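# Separate the blue block from the red block

## Task

Take the blue block off the top of the red block and set it down so the two blocks rest separately on the table, with nothing left off the table.

## Robot and tools

Robot: two Trossen arms, left_arm and right_arm, each ending in a parallel two-finger gripper. The scene frame has its origin at the table centre, +z up, table surface at z = +0.020 m. left_arm's base sits at (-0.020, +0.458, +0.039) m on the +y side and right_arm's at (-0.020, -0.458, +0.039) m on the -y side, facing each other across the table. Arm names do not match image left and right. Gripper axes: fingers point along +x, close and open along y. The reported end_effector_position lies between the fingers, roughly 3 to 4 cm short of the tips; only the final 1.5 cm of each finger face is flat.

Motion arguments. Every moving command is a row of 14 numbers, each in [-1, 1], always covering both arms: left_arm dx, dy, dz, rx, ry, rz, opening, then right_arm in the same seven-slot order. The six pose numbers are offsets, not poses: they are measured from that arm's current Hand target (shown in results), along that Hand target's own axes. Scale: 1.0 equals 0.6 m for dx/dy/dz and 180 degrees for rotation; rx, ry, rz form one rotation vector. Opening is absolute, not an offset: +1 fully open (0.080 m), -1 fully closed; empty fingers touch near -0.78. Sending all six pose numbers as 0 re-requests the current Hand target; a 0 in the opening slot commands an opening of 0, so repeat the present opening to leave a gripper alone.

execute_actions(actions, cameras): actions is a list of actions; each action is a list of up to 15 rows, one per 1/30 s step, the last row repeated to fill 15 steps. All rows of an action are offsets from the Hand target at the action's start, and each new action starts from the updated target, so a repeated offset moves further. An empty actions list returns state plus images. cameras names which views to return (cam_head_left, cam_head_right, cam_left_wrist, cam_right_wrist, or ["all"]).

move(target, speed, blend, opening_speed, grip_force, blocking, cameras): drives each gripper in a straight line to target, one 14-number row or a list of up to 15 rows; every row is an offset from the same starting Hand targets, not chained. speed is path top speed in m/s, 0.002 to 4.3, default 0.25 (turn rate up to twice that in rad/s); one value or one per target. blend (m) rounds corners in a list; 0 stops at each. opening_speed sets finger speed on the -1..+1 scale per second, at least 0.2. grip_force is a per-pad force cap in newtons, 8 to 34, one value or one per arm; it persists. blocking=false returns after about 0.5 s while the move continues. The whole move is capped at 10 s. Paths do not avoid obstacles or the other arm; avoid routing a gripper close to its own base. The result adds a move: line with an outcome such as done (at rest within 8 mm and 2 degrees), off_target, moving, held, blocked (stopped by something, now holding in place), or fault, and limits such as paced or held.

wait(seconds 0 to 10): let time pass holding commands; a running move continues. stop(): brakes the running move. zoom_image(camera, region [x0, y0, x1, y1] pixels, max 504 by 504): enlarged view of a camera's latest image; all cameras are 672x504. read_manual(section "licences"): licence text only. finished_scene(scene): ends the current scene, given its number; irreversible, and the goal must hold without the robot.

Results: positions in metres and quaternions wxyz in the scene frame; velocities in m/s and rad/s. Hand target is the last commanded pose after clipping; the gripper often rests short of it, so check and send the remaining distance. Joint velocities can read within noise. grip_measured is the measured opening on the command scale (may be off by about 2 mm, and reads slightly narrower than a squeezed part). grip_effort_n is motor effort, negative closing, not pad force. Joint torques include gravity; External joint torques estimate outside load per joint. Tool commands lists present commands. MOTOR HOT, OVER-TEMPERATURE FAULT, OVER-SPEED FAULT and TORQUE FAULT lines report faults.

Behaviour: orientation commands are clipped to 32 degrees from the measured orientation each step. Gravity and friction leave the gripper low or tilted, especially far out; small moves may not happen or may go sideways, so verify after each move. To grasp, command an opening about 0.08 below the reading at first contact; a gripper needs around 0.6 s to close fully.

Avoid: dropping the block from height, releasing it while it moves, striking the table or blocks fast, pressing hard (a target set far past contact presses harder; pull the target back to end a push), pushing anything off the table, letting the arms, grippers or wrist cameras touch each other, loading a wrist camera cable, and large single-step jumps that trigger over-speed. Joint contact torque limits in N m: waist 17.8, shoulder 22, elbow 22, wrist pitch 5.8, wrist yaw 5.78, wrist roll 5.42; exceeding one halts that arm for 10 s. Holding loads or stretched poses heats motors.

Each tool is called after "Emit:" by a JSON object that holds its "fn" and its "kwargs".

## Session

Emit:
{"fn": "execute_actions", "kwargs": {"actions": []}}

Scene clock: 0.00 s.
left_arm: end_effector_position=(+0.1406, +0.1775, +0.3780) grip_measured=+1.000 grip_effort_n=n/a end_effector_quat_wxyz=(+0.685, +0.425, +0.344, -0.482) | right_arm: end_effector_position=(+0.0526, -0.2307, +0.3280) grip_measured=+1.000 grip_effort_n=n/a end_effector_quat_wxyz=(+0.709, -0.090, -0.031, +0.699)
Joint positions: left_arm=[0.476 1.607 2.075 -1.554 -0.097 0.373 0.08] | right_arm=[-0.733 0.54 0.578 -0.146 -0.708 -0.243 0.08]
Joint velocities: within noise
Joint torques (N m): no reading
External joint torques (N m): no reading
Heat: left arm: hottest wrist pitch 36 °C (+0.0 °C/min); right arm: hottest wrist yaw 36 °C (+0.0 °C/min).
Hand target: left_arm +0.1406, +0.1777, +0.3796; +0.687, +0.423, +0.342, -0.482 | right_arm +0.0523, -0.2310, +0.3290; +0.709, -0.090, -0.033, +0.698
Tool commands: left_gripper/opening=+1.0 right_gripper/opening=+1.0

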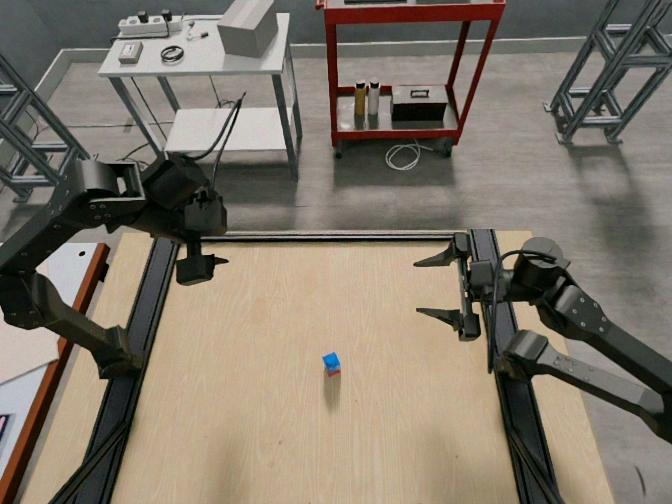

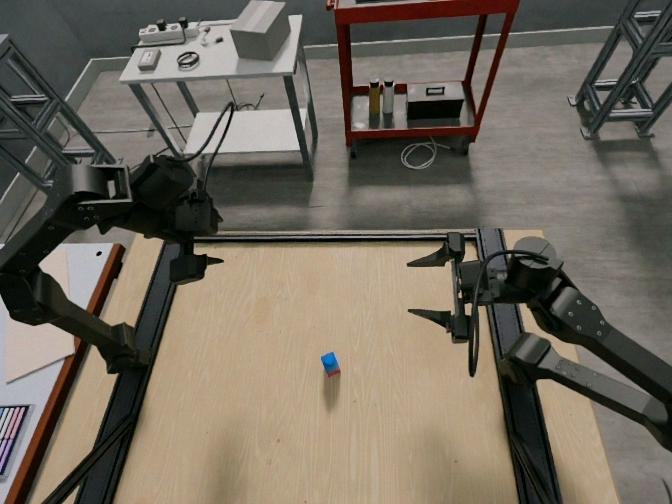

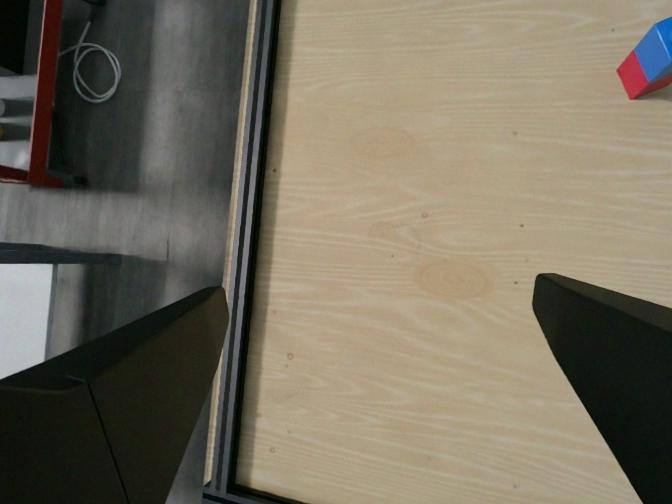

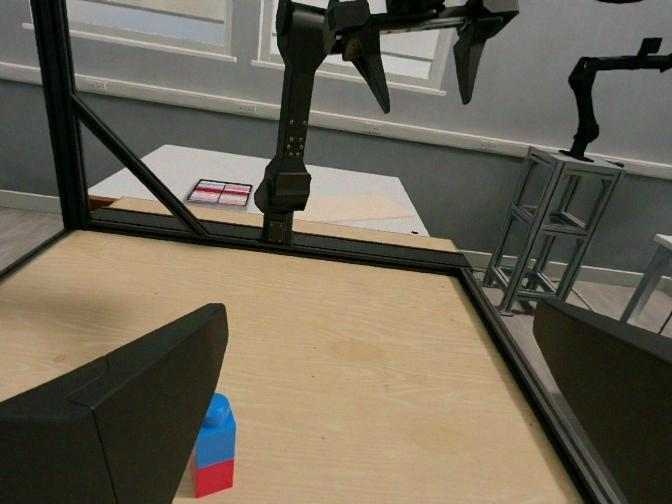

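Emit:
{"fn": "zoom_image", "kwargs": {"camera": "cam_head_left", "region": [290, 320, 370, 420]}}

Emit:
{"fn": "zoom_image", "kwargs": {"camera": "cam_right_wrist", "region": [160, 370, 280, 504]}}

Emit:
{"fn": "zoom_image", "kwargs": {"camera": "cam_left_wrist", "region": [572, 0, 672, 120]}}

Emit:
{"fn": "zoom_image", "kwargs": {"camera": "cam_head_right", "region": [290, 320, 370, 420]}}

Scaled by 5.040.

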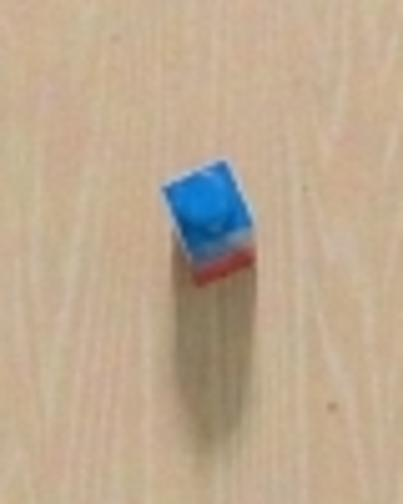

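Scaled by 3.761.

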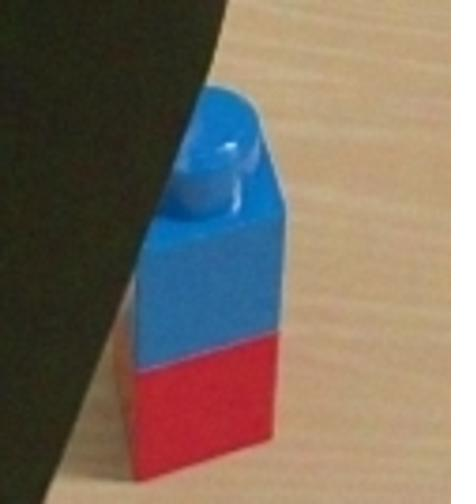

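Scaled by 4.200.

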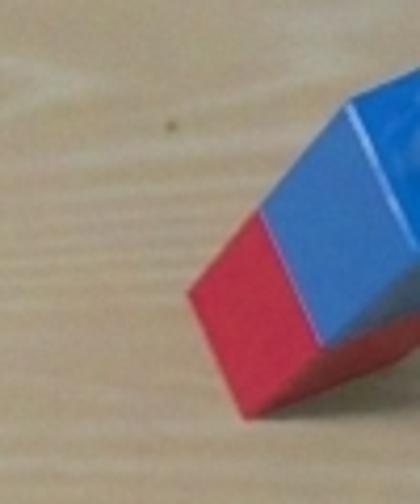

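Scaled by 5.040.

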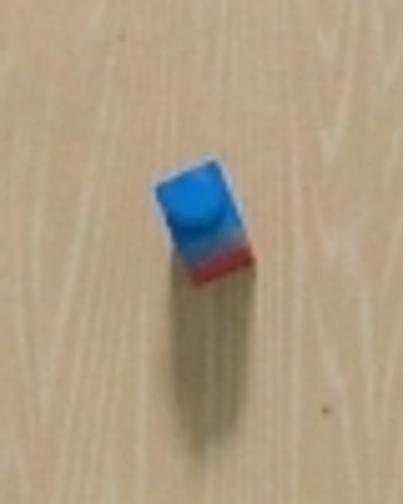

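Emit:
{"fn": "move", "kwargs": {"target": [0,0,0,0,0,0,1, 0.1378,0.0851,-0.3033,0.0106,0.1267,0.1521,1], "speed": 0.2, "cameras": ["all"]}}

Scene clock: 23.93 s.
left_arm: end_effector_position=(+0.1406, +0.1775, +0.3780) grip_measured=+1.000 grip_effort_n=0.2 end_effector_quat_wxyz=(+0.685, +0.425, +0.344, -0.482) | right_arm: end_effector_position=(+0.0355, -0.1654, +0.1327) grip_measured=+1.000 grip_effort_n=-1.2 end_effector_quat_wxyz=(+0.522, -0.219, +0.146, +0.811)
Joint positions: left_arm=[0.476 1.607 2.075 -1.554 -0.097 0.373 0.08] | right_arm=[-0.561 1.297 0.478 -0.003 -0.805 -0.652 0.08]
Joint torques (N m): left_arm=[0.01 -5.39 6.36 1.24 -0.1 -0.04] | right_arm=[0.22 -3.16 7.61 1.52 -0.68 -0.09]
External joint torques (N m): left_arm=[0.04 -0.09 1.36 0.19 -0.07 -0.03] | right_arm=[0.21 0.58 1.81 0.27 -0.31 -0.1]
Heat: left arm: hottest wrist pitch 38 °C (+5.0 °C/min); right arm: hottest wrist yaw 36 °C (+0.0 °C/min).
Hand target: left_arm +0.1406, +0.1777, +0.3796; +0.687, +0.423, +0.342, -0.482 | right_arm +0.0352, -0.1630, +0.1350; +0.519, -0.218, +0.140, +0.815
Off the commanded pose: left_arm 0.002 m, 0 deg | right_arm 0.003 m, 1 deg.
move: done

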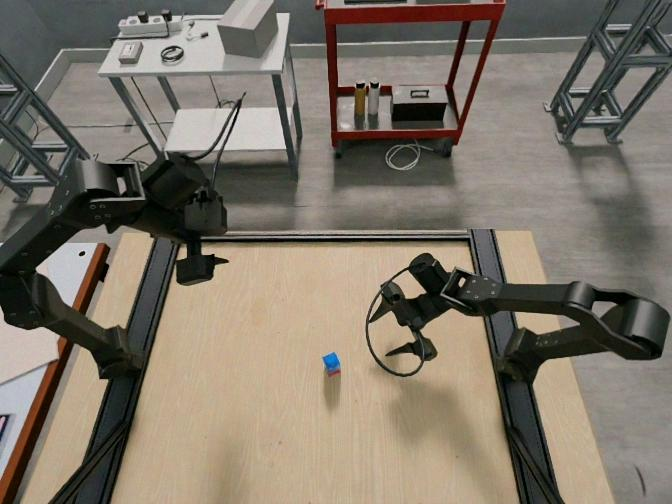

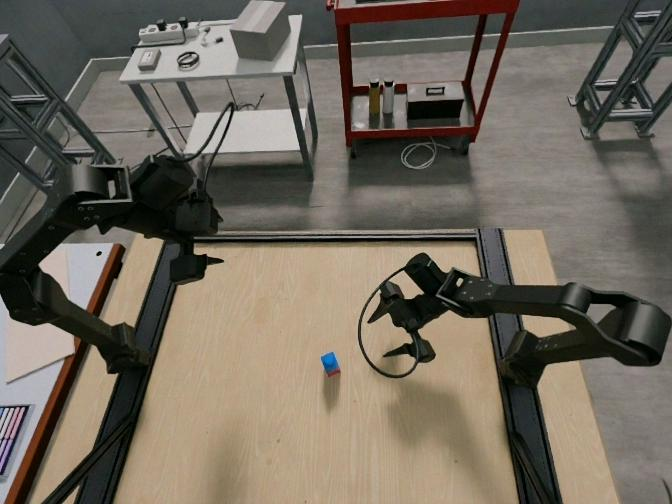

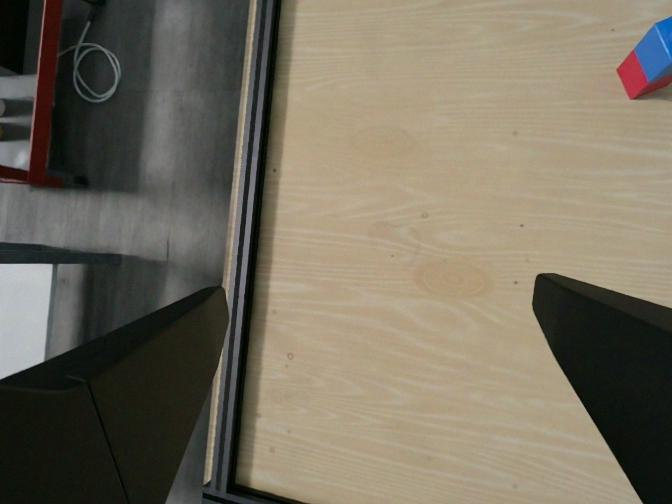

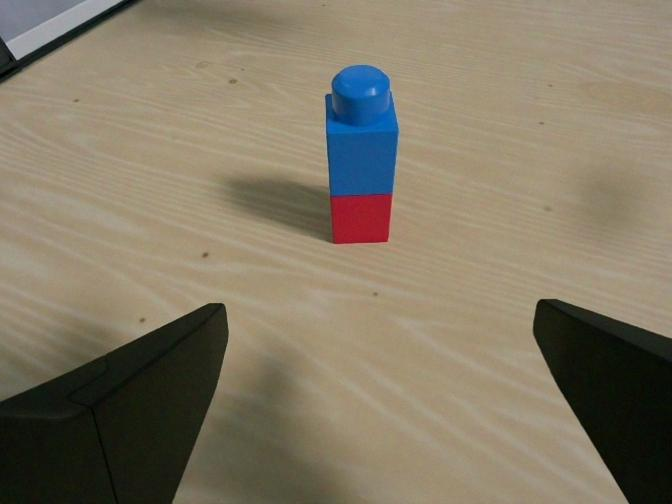

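Emit:
{"fn": "zoom_image", "kwargs": {"camera": "cam_right_wrist", "region": [300, 50, 430, 260]}}

Emit:
{"fn": "zoom_image", "kwargs": {"camera": "cam_head_left", "region": [300, 320, 460, 420]}}

Scaled by 2.400.

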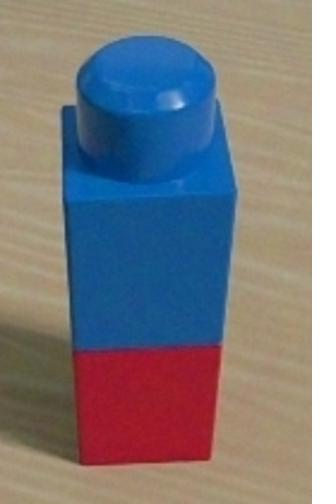

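Scaled by 3.150.

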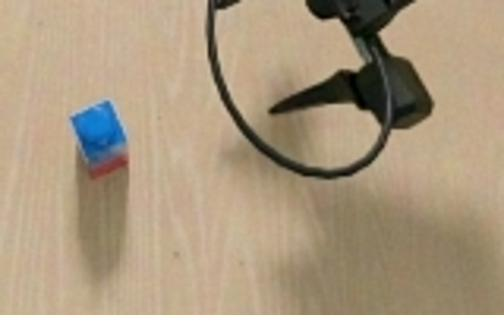

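Emit:
{"fn": "move", "kwargs": {"target": [0.2467,-0.4832,-0.0648,-0.1142,-0.1828,-0.0062,1, 0,0,0,0,0,0,1], "speed": 0.25, "cameras": ["all"]}}

Scene clock: 37.67 s.
left_arm: end_effector_position=(-0.0934, +0.1054, +0.1649) grip_measured=+1.000 grip_effort_n=0.2 end_effector_quat_wxyz=(+0.813, +0.136, +0.218, -0.523) | right_arm: end_effector_position=(+0.0355, -0.1654, +0.1326) grip_measured=+1.000 grip_effort_n=-0.7 end_effector_quat_wxyz=(+0.522, -0.219, +0.146, +0.811)
Joint positions: left_arm=[-0.5 1.472 0.741 -0.029 -0.765 -0.591 0.08] | right_arm=[-0.561 1.298 0.478 -0.003 -0.805 -0.652 0.08]
Joint torques (N m): left_arm=[-0.16 -4.14 6.06 1.59 -0.56 -0.13] | right_arm=[0.3 -3.12 7.59 1.51 -0.68 -0.11]
External joint torques (N m): left_arm=[-0.15 1 0.23 0.35 -0.25 -0.14] | right_arm=[0.27 0.59 1.83 0.28 -0.31 -0.11]
Heat: left arm: hottest wrist pitch 39 °C (+4.8 °C/min); right arm: hottest wrist yaw 36 °C (+0.0 °C/min).
Hand target: left_arm -0.0931, +0.1069, +0.1609; +0.814, +0.140, +0.218, -0.520 | right_arm +0.0352, -0.1630, +0.1349; +0.519, -0.218, +0.140, +0.815
Off the commanded pose: left_arm 0.004 m, 1 deg | right_arm 0.003 m, 1 deg.
move: done

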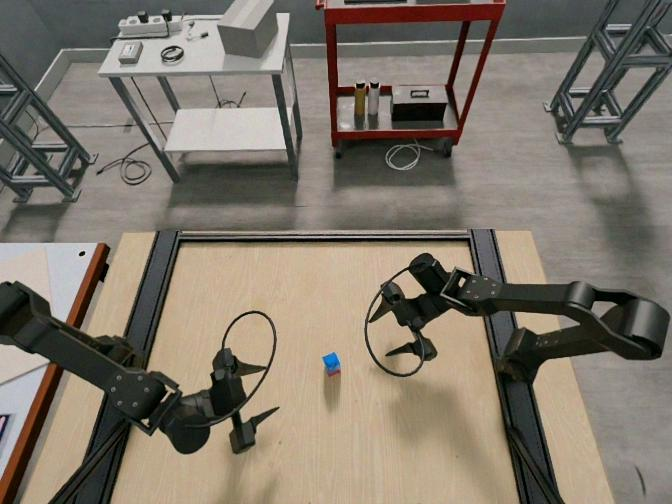

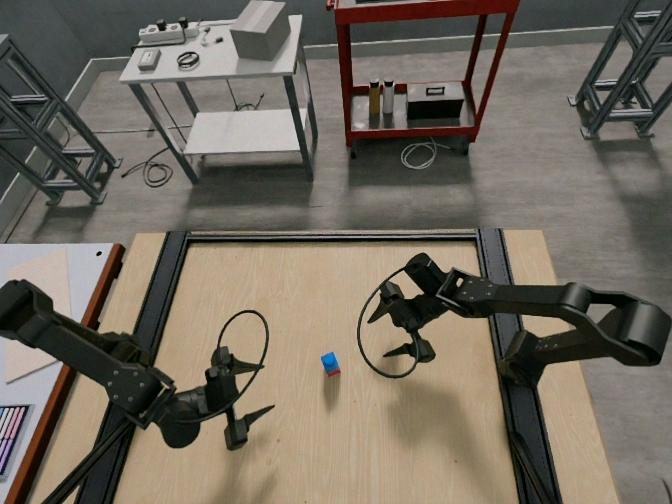

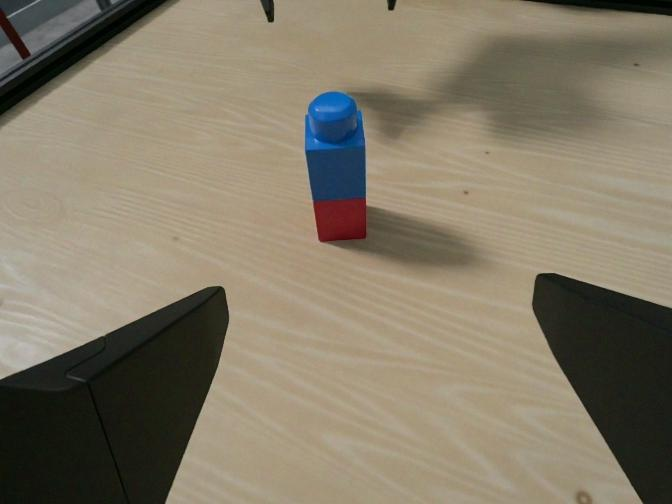

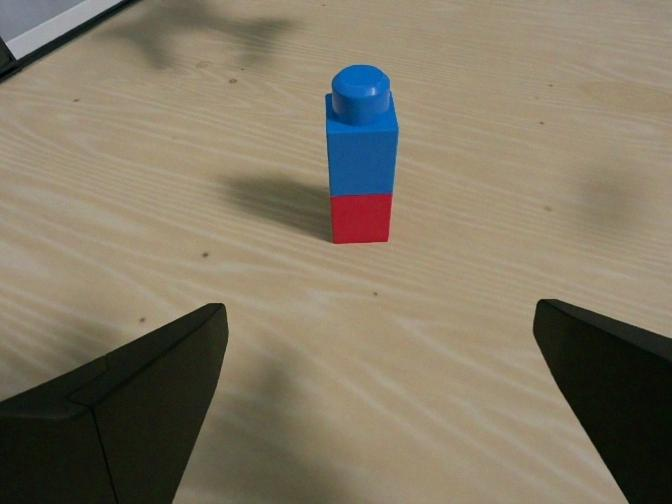

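Emit:
{"fn": "move", "kwargs": {"target": [0.139,0,-0.0452,0,-0.0667,0,1, 0.1305,0.0043,-0.0748,0,-0.0278,0,1], "speed": 0.15, "cameras": ["all"]}}

Scene clock: 47.97 s.
left_arm: end_effector_position=(-0.0698, +0.0525, +0.1000) grip_measured=+1.000 grip_effort_n=0.2 end_effector_quat_wxyz=(+0.833, +0.077, +0.132, -0.532) | right_arm: end_effector_position=(+0.0147, -0.1217, +0.0601) grip_measured=+1.000 grip_effort_n=-2.1 end_effector_quat_wxyz=(+0.525, -0.182, +0.111, +0.824)
Joint positions: left_arm=[-0.38 1.909 0.624 0.855 -0.763 -0.319 0.08] | right_arm=[-0.411 1.829 0.374 0.85 -0.749 -0.449 0.08]
Joint torques (N m): left_arm=[0.24 -5.45 4.08 1.7 -0.1 0.16] | right_arm=[0.32 -4.67 2.99 1.72 -0.12 0.16]
External joint torques (N m): left_arm=[0.2 1.2 -0.09 0.23 0.08 0.16] | right_arm=[0.29 0.65 -0.35 0.3 0.15 0.16]
Heat: left arm: hottest wrist pitch 40 °C (+5.0 °C/min); right arm: hottest elbow 36 °C (+7.5 °C/min).
Hand target: left_arm -0.0684, +0.0536, +0.0956; +0.832, +0.084, +0.132, -0.532 | right_arm +0.0135, -0.1233, +0.0568; +0.524, -0.183, +0.118, +0.823
Off the commanded pose: left_arm 0.005 m, 1 deg | right_arm 0.004 m, 1 deg.
move: done

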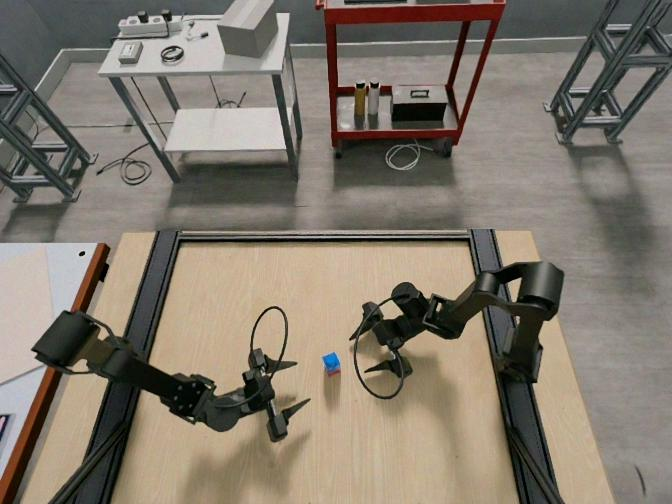

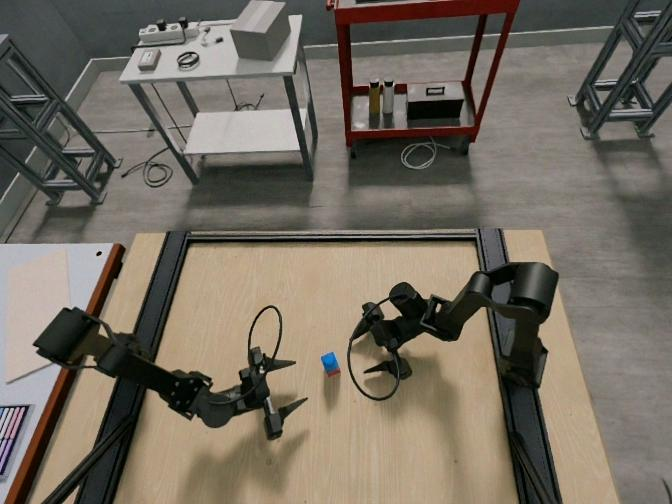

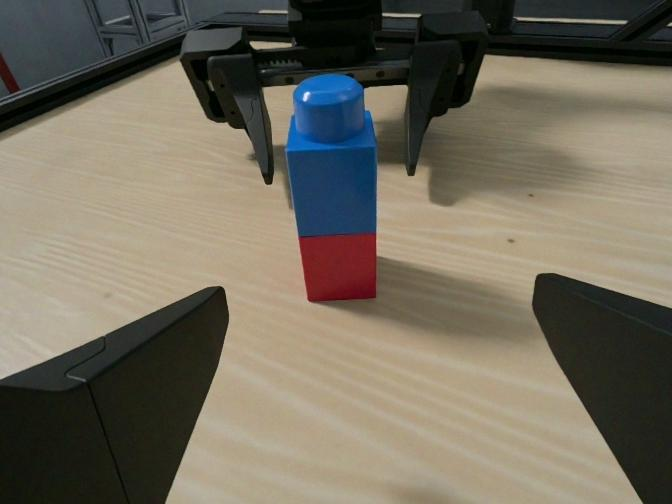

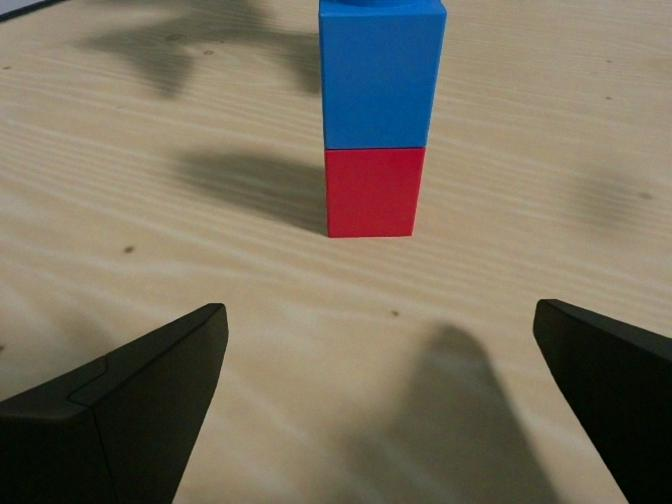

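Emit:
{"fn": "move", "kwargs": {"target": [0.0657,0.0138,0.016,0,0,0,1, 0.0963,-0.0031,0.0337,0,0,0,1], "speed": 0.1, "cameras": ["all"]}}

Scene clock: 63.20 s.
left_arm: end_effector_position=(-0.0438, +0.0236, +0.0927) grip_measured=+1.000 grip_effort_n=0.2 end_effector_quat_wxyz=(+0.833, +0.085, +0.133, -0.531) | right_arm: end_effector_position=(-0.0107, -0.0693, +0.0518) grip_measured=+1.000 grip_effort_n=-1.2 end_effector_quat_wxyz=(+0.523, -0.183, +0.116, +0.824)
Joint positions: left_arm=[-0.27 1.985 0.703 0.876 -0.663 -0.26 0.08] | right_arm=[-0.249 1.973 0.536 0.893 -0.614 -0.335 0.08]
Joint torques (N m): left_arm=[0.08 -5.8 6.35 1.74 -0.07 0.21] | right_arm=[0.15 -5.89 4.71 1.81 -0.05 0.15]
External joint torques (N m): left_arm=[0.14 1.44 2.1 0.23 0.08 0.2] | right_arm=[0.18 0.61 1.22 0.31 0.15 0.14]
Heat: left arm: hottest wrist pitch 39 °C (+2.0 °C/min); right arm: hottest wrist yaw 36 °C (+0.0 °C/min).
Hand target: left_arm -0.0440, +0.0203, +0.0927; +0.832, +0.084, +0.132, -0.532 | right_arm -0.0106, -0.0673, +0.0506; +0.524, -0.183, +0.118, +0.823
Off the commanded pose: left_arm 0.003 m, 0 deg | right_arm 0.002 m, 0 deg.
move: done

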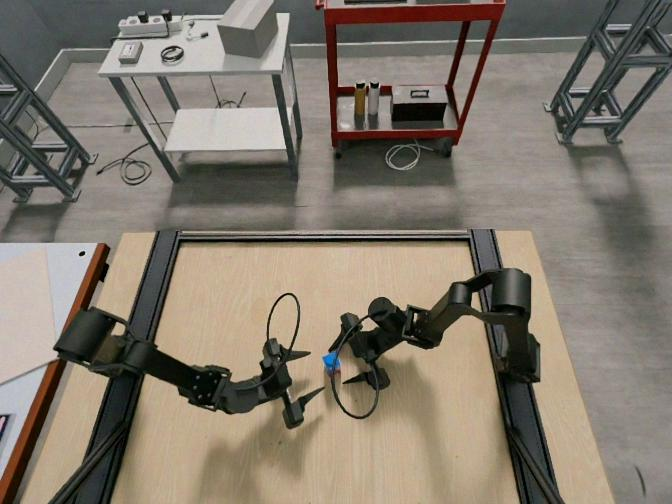

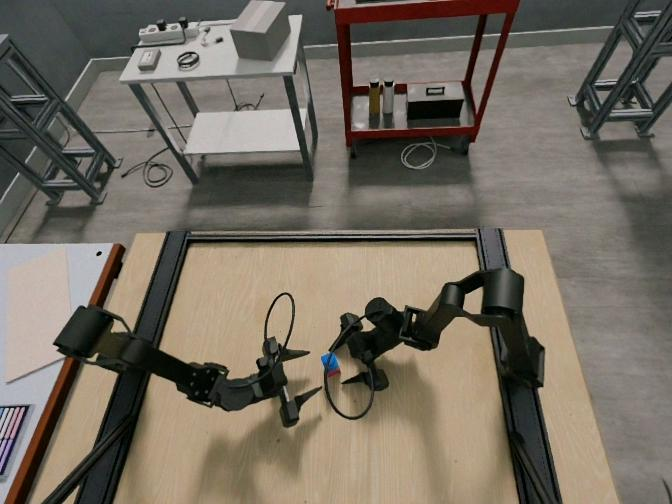

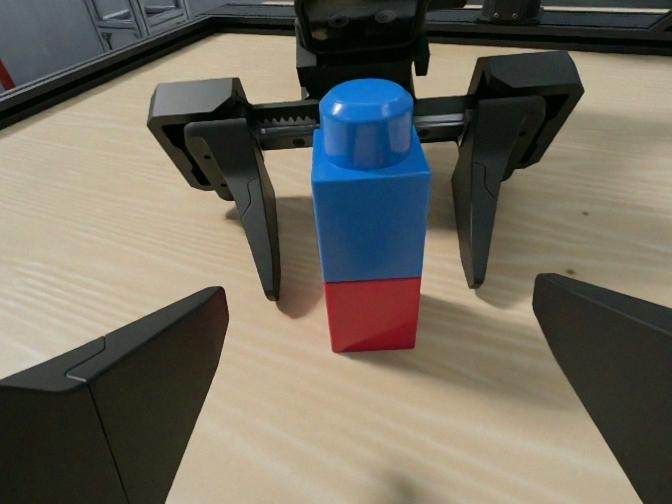

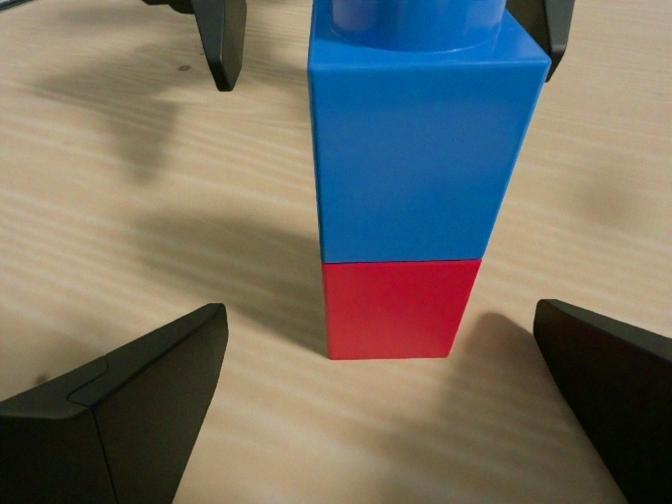

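Emit:
{"fn": "move", "kwargs": {"target": [0.0547,0,0.0152,0,0,0,1, 0.0097,-0.0033,0.0027,0,0,0,1], "speed": 0.08, "cameras": ["all"]}}

Scene clock: 72.30 s.
left_arm: end_effector_position=(-0.0297, -0.0075, +0.0918) grip_measured=+1.000 grip_effort_n=0.2 end_effector_quat_wxyz=(+0.833, +0.083, +0.133, -0.531) | right_arm: end_effector_position=(-0.0110, -0.0626, +0.0516) grip_measured=+1.000 grip_effort_n=-1.2 end_effector_quat_wxyz=(+0.524, -0.182, +0.114, +0.824)
Joint positions: left_arm=[-0.206 2.056 0.817 0.853 -0.604 -0.23 0.08] | right_arm=[-0.242 1.99 0.56 0.893 -0.607 -0.33 0.08]
Joint torques (N m): left_arm=[0.05 -6.38 6.67 1.63 -0.04 0.2] | right_arm=[0.32 -6.07 4.73 1.52 -0.04 0.17]
External joint torques (N m): left_arm=[0.03 1.51 2.26 0.11 0.09 0.2] | right_arm=[0.27 0.63 1.19 0.01 0.17 0.17]
Heat: left arm: hottest wrist pitch 40 °C (+2.0 °C/min); right arm: hottest wrist pitch 36 °C (+5.1 °C/min).
Hand target: left_arm -0.0297, -0.0105, +0.0912; +0.832, +0.084, +0.132, -0.532 | right_arm -0.0112, -0.0610, +0.0497; +0.524, -0.183, +0.118, +0.823
Off the commanded pose: left_arm 0.003 m, 0 deg | right_arm 0.003 m, 0 deg.
move: done

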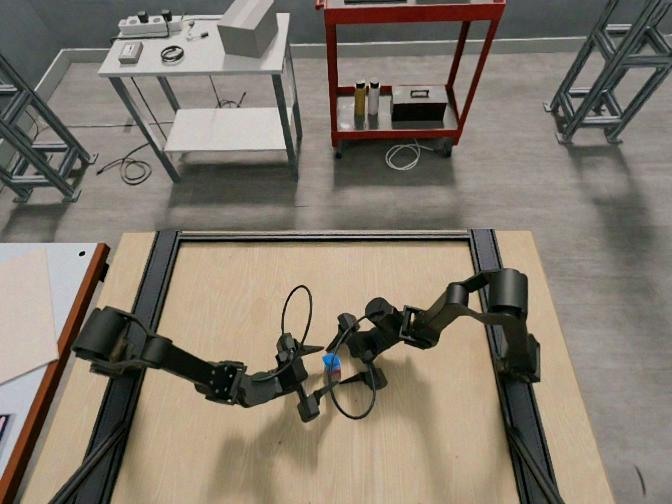

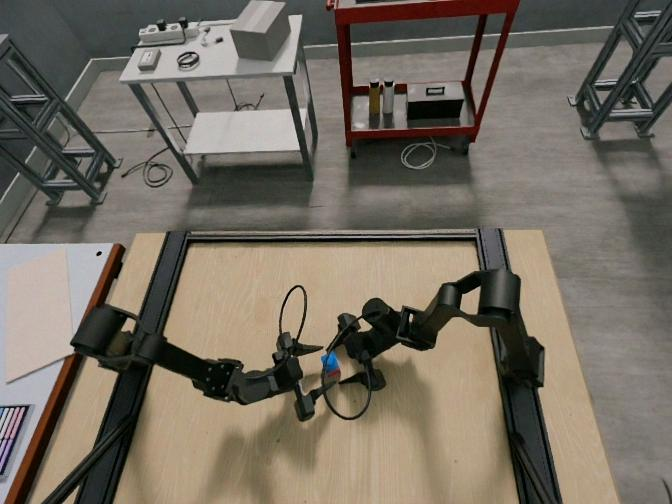

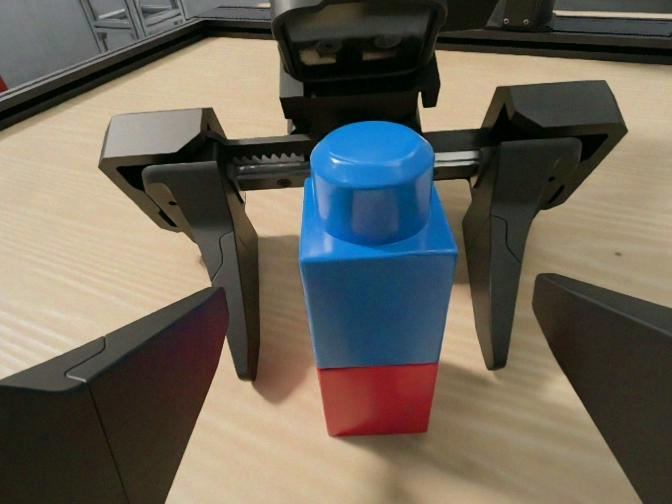

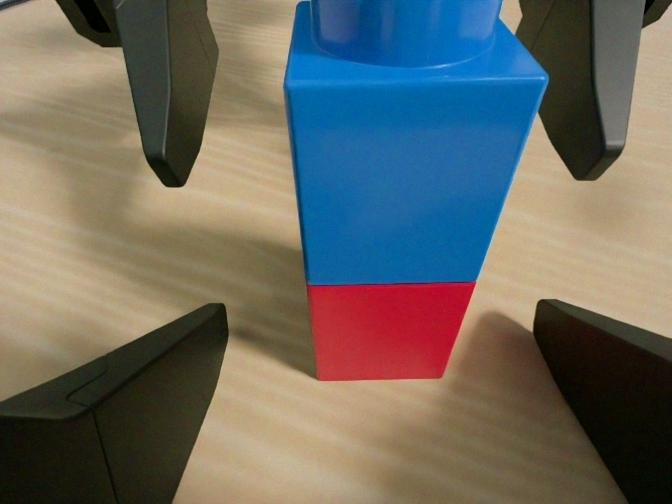

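Emit:
{"fn": "zoom_image", "kwargs": {"camera": "cam_head_left", "region": [280, 310, 400, 430]}}

Emit:
{"fn": "zoom_image", "kwargs": {"camera": "cam_head_right", "region": [280, 310, 400, 430]}}

Scaled by 4.200.

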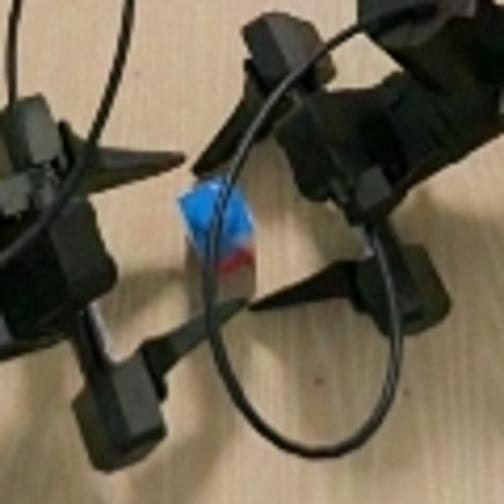

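Scaled by 4.200.

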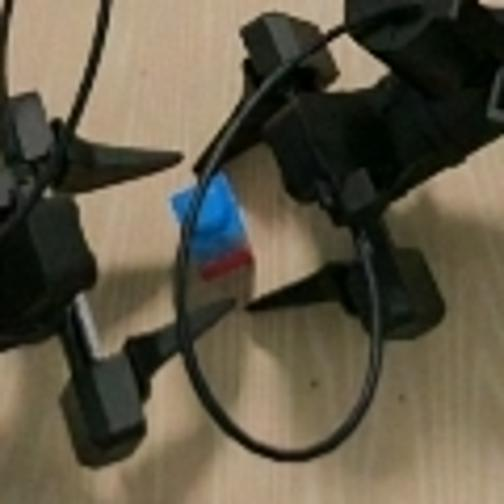

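Emit:
{"fn": "move", "kwargs": {"target": [0,0,0,0,0,0,1, 0,0,0,0,0,0,-0.6], "speed": 0.08, "opening_speed": 0.6, "cameras": ["cam_left_wrist","cam_right_wrist"]}}

Scene clock: 80.73 s.
left_arm: end_effector_position=(-0.0298, -0.0075, +0.0918) grip_measured=+1.000 grip_effort_n=0.2 end_effector_quat_wxyz=(+0.833, +0.083, +0.133, -0.531) | right_arm: end_effector_position=(-0.0110, -0.0624, +0.0517) grip_measured=-0.125 grip_effort_n=-83.5 end_effector_quat_wxyz=(+0.524, -0.182, +0.114, +0.824)
Joint positions: left_arm=[-0.206 2.056 0.817 0.853 -0.604 -0.23 0.08] | right_arm=[-0.242 1.99 0.56 0.893 -0.607 -0.33 0.029]
Joint torques (N m): left_arm=[0.35 -6.55 6.46 1.7 -0.06 0.17] | right_arm=[0.28 -6.09 4.71 1.53 -0.04 0.16]
External joint torques (N m): left_arm=[0.32 1.37 2.04 0.18 0.08 0.17] | right_arm=[0.23 0.62 1.12 0.01 0.16 0.16]
Heat: left arm: hottest wrist pitch 39 °C (+1.0 °C/min); right arm: hottest wrist pitch 36 °C (+4.0 °C/min).
Hand target: left_arm -0.0297, -0.0105, +0.0911; +0.832, +0.084, +0.132, -0.532 | right_arm -0.0112, -0.0609, +0.0497; +0.524, -0.183, +0.117, +0.823
Off the commanded pose: left_arm 0.003 m, 0 deg | right_arm 0.002 m, 0 deg.
move: done
Images, in order (width x height): cam_left_wrist 672x504, cam_right_wrist 672x504.

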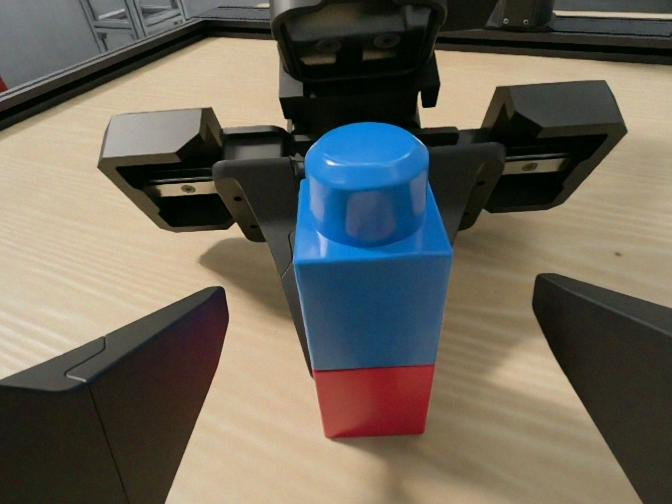

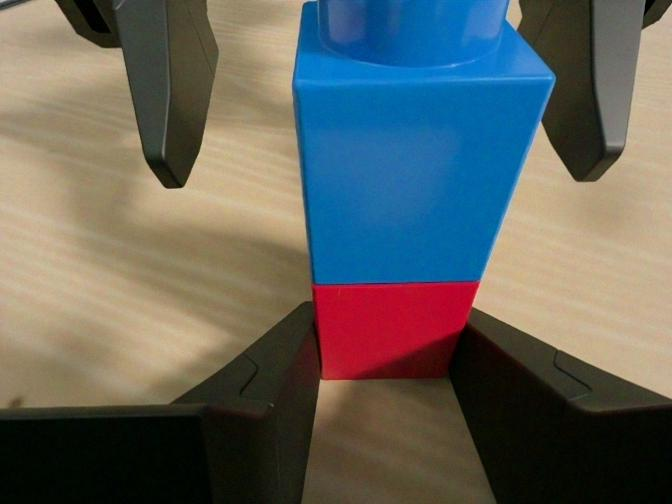

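Emit:
{"fn": "move", "kwargs": {"target": [0,0,0,0,0,0,-0.6, 0,0,0,0,0,0,-0.6], "speed": 0.08, "opening_speed": 0.6, "cameras": ["cam_left_wrist","cam_right_wrist"]}}

Scene clock: 84.83 s.
left_arm: end_effector_position=(-0.0289, -0.0074, +0.0917) grip_measured=-0.122 grip_effort_n=-83.5 end_effector_quat_wxyz=(+0.833, +0.084, +0.133, -0.530) | right_arm: end_effector_position=(-0.0114, -0.0624, +0.0517) grip_measured=-0.125 grip_effort_n=-83.5 end_effector_quat_wxyz=(+0.523, -0.182, +0.114, +0.825)
Joint positions: left_arm=[-0.204 2.056 0.817 0.852 -0.604 -0.23 0.03] | right_arm=[-0.24 1.99 0.56 0.893 -0.607 -0.33 0.029]
Joint torques (N m): left_arm=[0.3 -6.63 6.58 1.64 0.02 0.18] | right_arm=[0.19 -6.06 4.69 1.53 -0.04 0.17]
External joint torques (N m): left_arm=[0.37 1.29 2.15 0.11 0.14 0.17] | right_arm=[0.22 0.71 1.02 -0.01 0.15 0.17]
Heat: left arm: hottest wrist pitch 40 °C (+2.0 °C/min); right arm: hottest wrist pitch 36 °C (+4.0 °C/min).
Hand target: left_arm -0.0296, -0.0105, +0.0911; +0.832, +0.084, +0.132, -0.532 | right_arm -0.0112, -0.0609, +0.0497; +0.524, -0.183, +0.117, +0.823
Off the commanded pose: left_arm 0.003 m, 0 deg | right_arm 0.002 m, 0 deg.
move: done
Images, in order (width x height): cam_left_wrist 672x504, cam_right_wrist 672x504.

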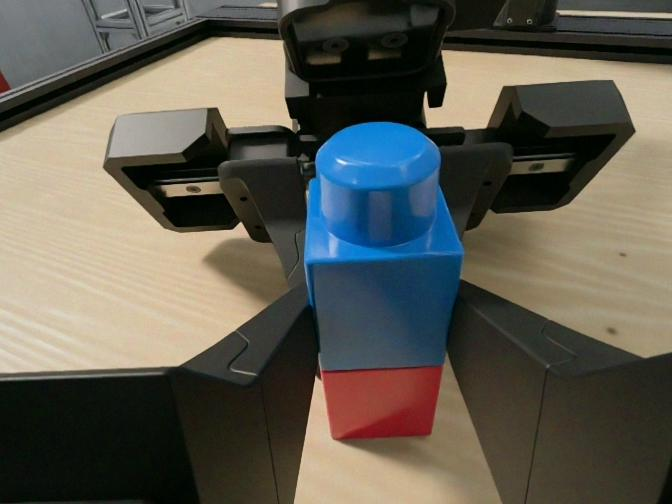

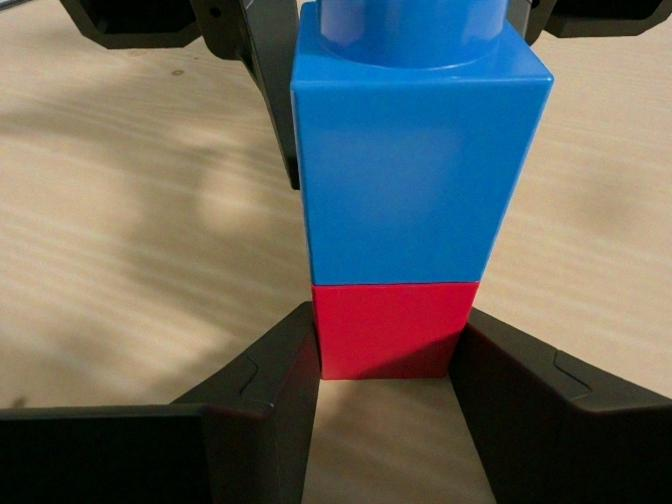

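Emit:
{"fn": "move", "kwargs": {"target": [-0.0258,0,0.0793,0,0,0,-0.6, 0,0,0,0,0,0,-0.6], "speed": 0.05, "cameras": ["all"]}}

Scene clock: 87.43 s.
left_arm: end_effector_position=(-0.0291, -0.0070, +0.1300) grip_measured=-0.122 grip_effort_n=-83.5 end_effector_quat_wxyz=(+0.832, +0.096, +0.138, -0.529) | right_arm: end_effector_position=(-0.0110, -0.0597, +0.0534) grip_measured=-0.125 grip_effort_n=-83.5 end_effector_quat_wxyz=(+0.524, -0.181, +0.111, +0.825)
Joint positions: left_arm=[-0.204 1.914 0.854 0.648 -0.602 -0.229 0.03] | right_arm=[-0.24 1.991 0.569 0.892 -0.606 -0.33 0.029]
Joint torques (N m): left_arm=[0.41 -9 7.53 1.67 -0.12 0.21] | right_arm=[0.25 -6.24 3.58 1.61 -0.06 0.16]
External joint torques (N m): left_arm=[0.52 -1.3 2.34 0.14 0.02 0.21] | right_arm=[0.28 0.55 -0.07 0.07 0.13 0.16]
Heat: left arm: hottest wrist pitch 40 °C (+2.0 °C/min); right arm: hottest wrist pitch 36 °C (+4.0 °C/min).
Hand target: left_arm -0.0296, -0.0105, +0.1412; +0.832, +0.084, +0.132, -0.532 | right_arm -0.0112, -0.0610, +0.0497; +0.524, -0.183, +0.118, +0.823
Off the commanded pose: left_arm 0.012 m, 1 deg | right_arm 0.004 m, 1 deg.
move: off_target (left_arm)

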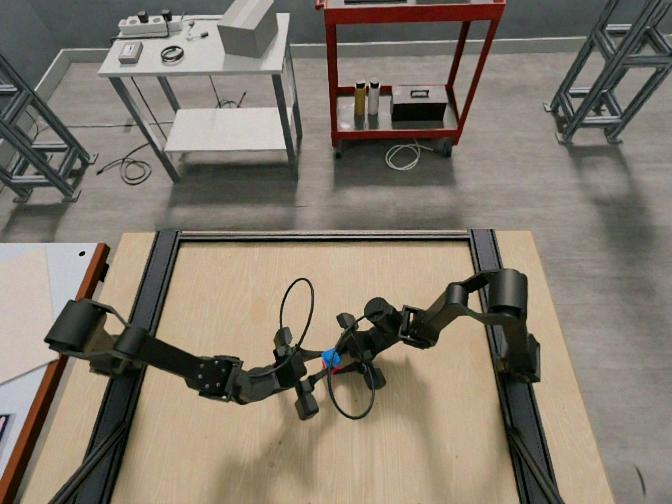

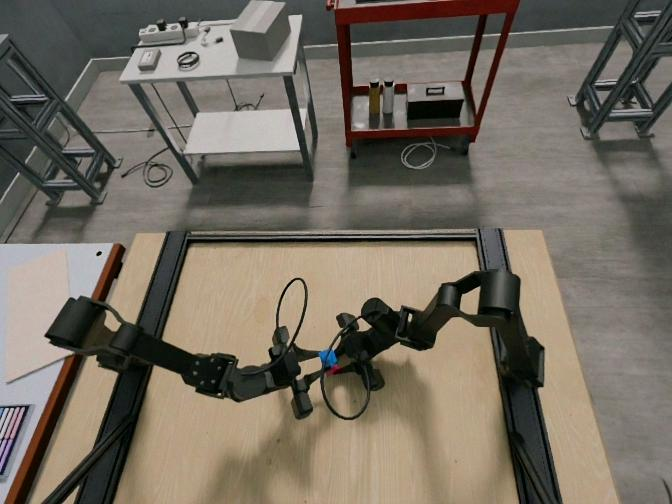

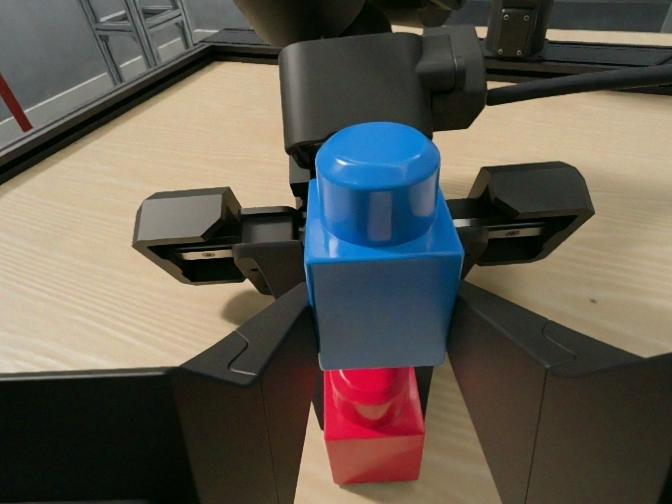

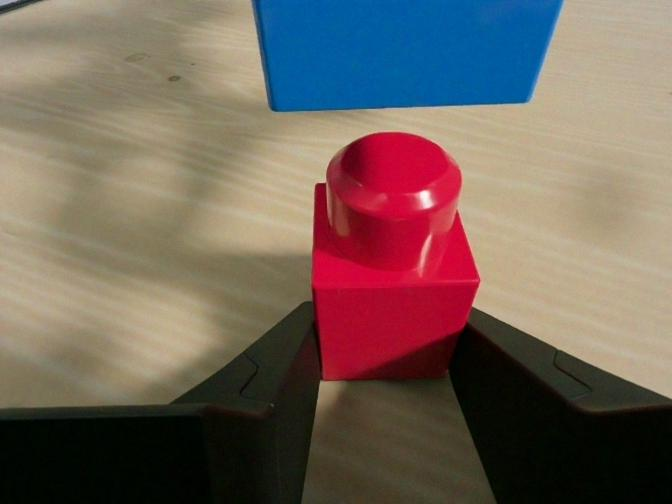

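Emit:
{"fn": "move", "kwargs": {"target": [[-0.19,0,-0.0618,0,0,0,-0.6, 0.0028,0,-0.006,0,0,0,-0.6],[-0.1472,0,-0.1937,0,0,0,-0.6, 0.0028,0,-0.006,0,0,0,-0.6]], "speed": [0.12,0.06], "blend": [0.02,0], "cameras": ["all"]}}

Scene clock: 93.47 s.
left_arm: end_effector_position=(-0.0804, +0.0964, +0.0607) grip_measured=-0.122 grip_effort_n=-83.5 end_effector_quat_wxyz=(+0.831, +0.081, +0.132, -0.534) | right_arm: end_effector_position=(-0.0109, -0.0591, +0.0513) grip_measured=-0.125 grip_effort_n=-83.5 end_effector_quat_wxyz=(+0.524, -0.181, +0.109, +0.825)
Joint positions: left_arm=[-0.479 2.013 0.471 1.061 -0.848 -0.38 0.03] | right_arm=[-0.24 2.006 0.569 0.911 -0.606 -0.33 0.029]
Joint torques (N m): left_arm=[-0.21 -5.03 2.97 1.72 -0.44 0.01] | right_arm=[0.12 -5.71 3.45 1.66 -0.06 0.16]
External joint torques (N m): left_arm=[-0.22 0.95 0.18 0.35 -0.22 0.01] | right_arm=[0.07 1.11 -0.13 0.13 0.14 0.15]
Heat: left arm: hottest wrist pitch 40 °C (+2.0 °C/min); right arm: hottest wrist pitch 36 °C (+3.0 °C/min).
Hand target: left_arm -0.0799, +0.0983, +0.0580; +0.832, +0.084, +0.132, -0.532 | right_arm -0.0112, -0.0610, +0.0457; +0.524, -0.183, +0.118, +0.823
Off the commanded pose: left_arm 0.003 m, 0 deg | right_arm 0.006 m, 1 deg.
move: done

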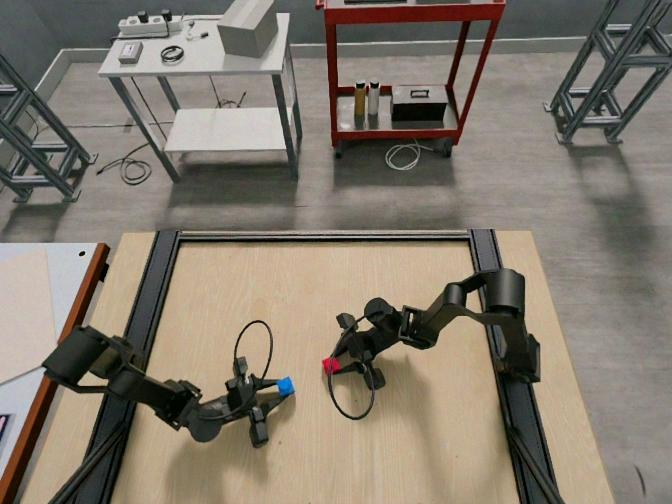

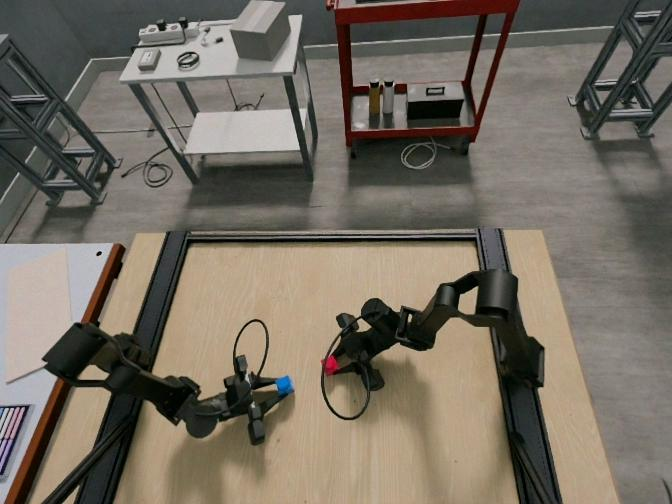

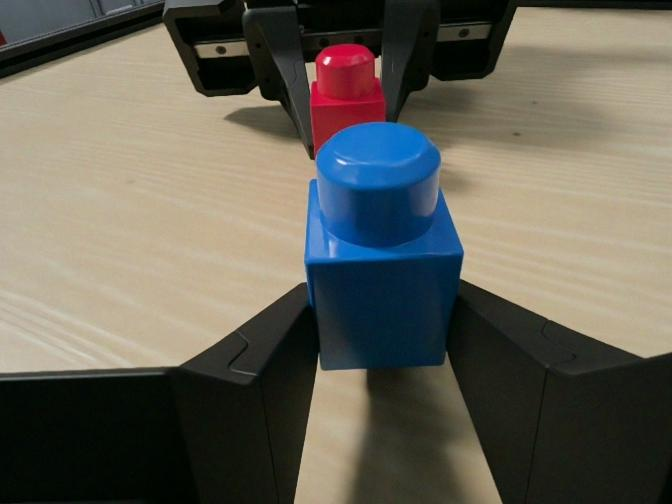

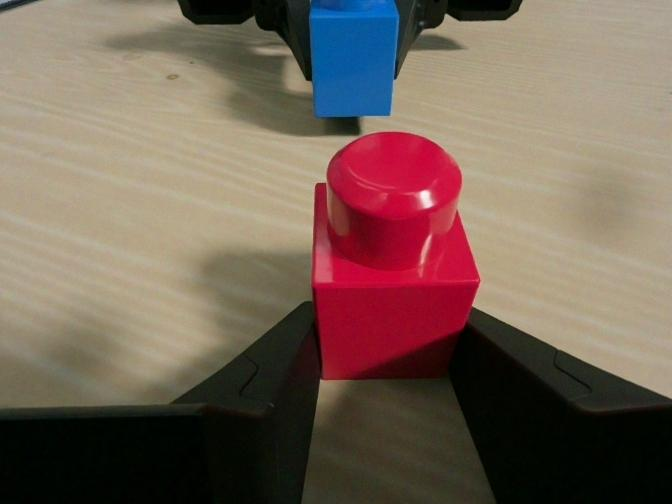

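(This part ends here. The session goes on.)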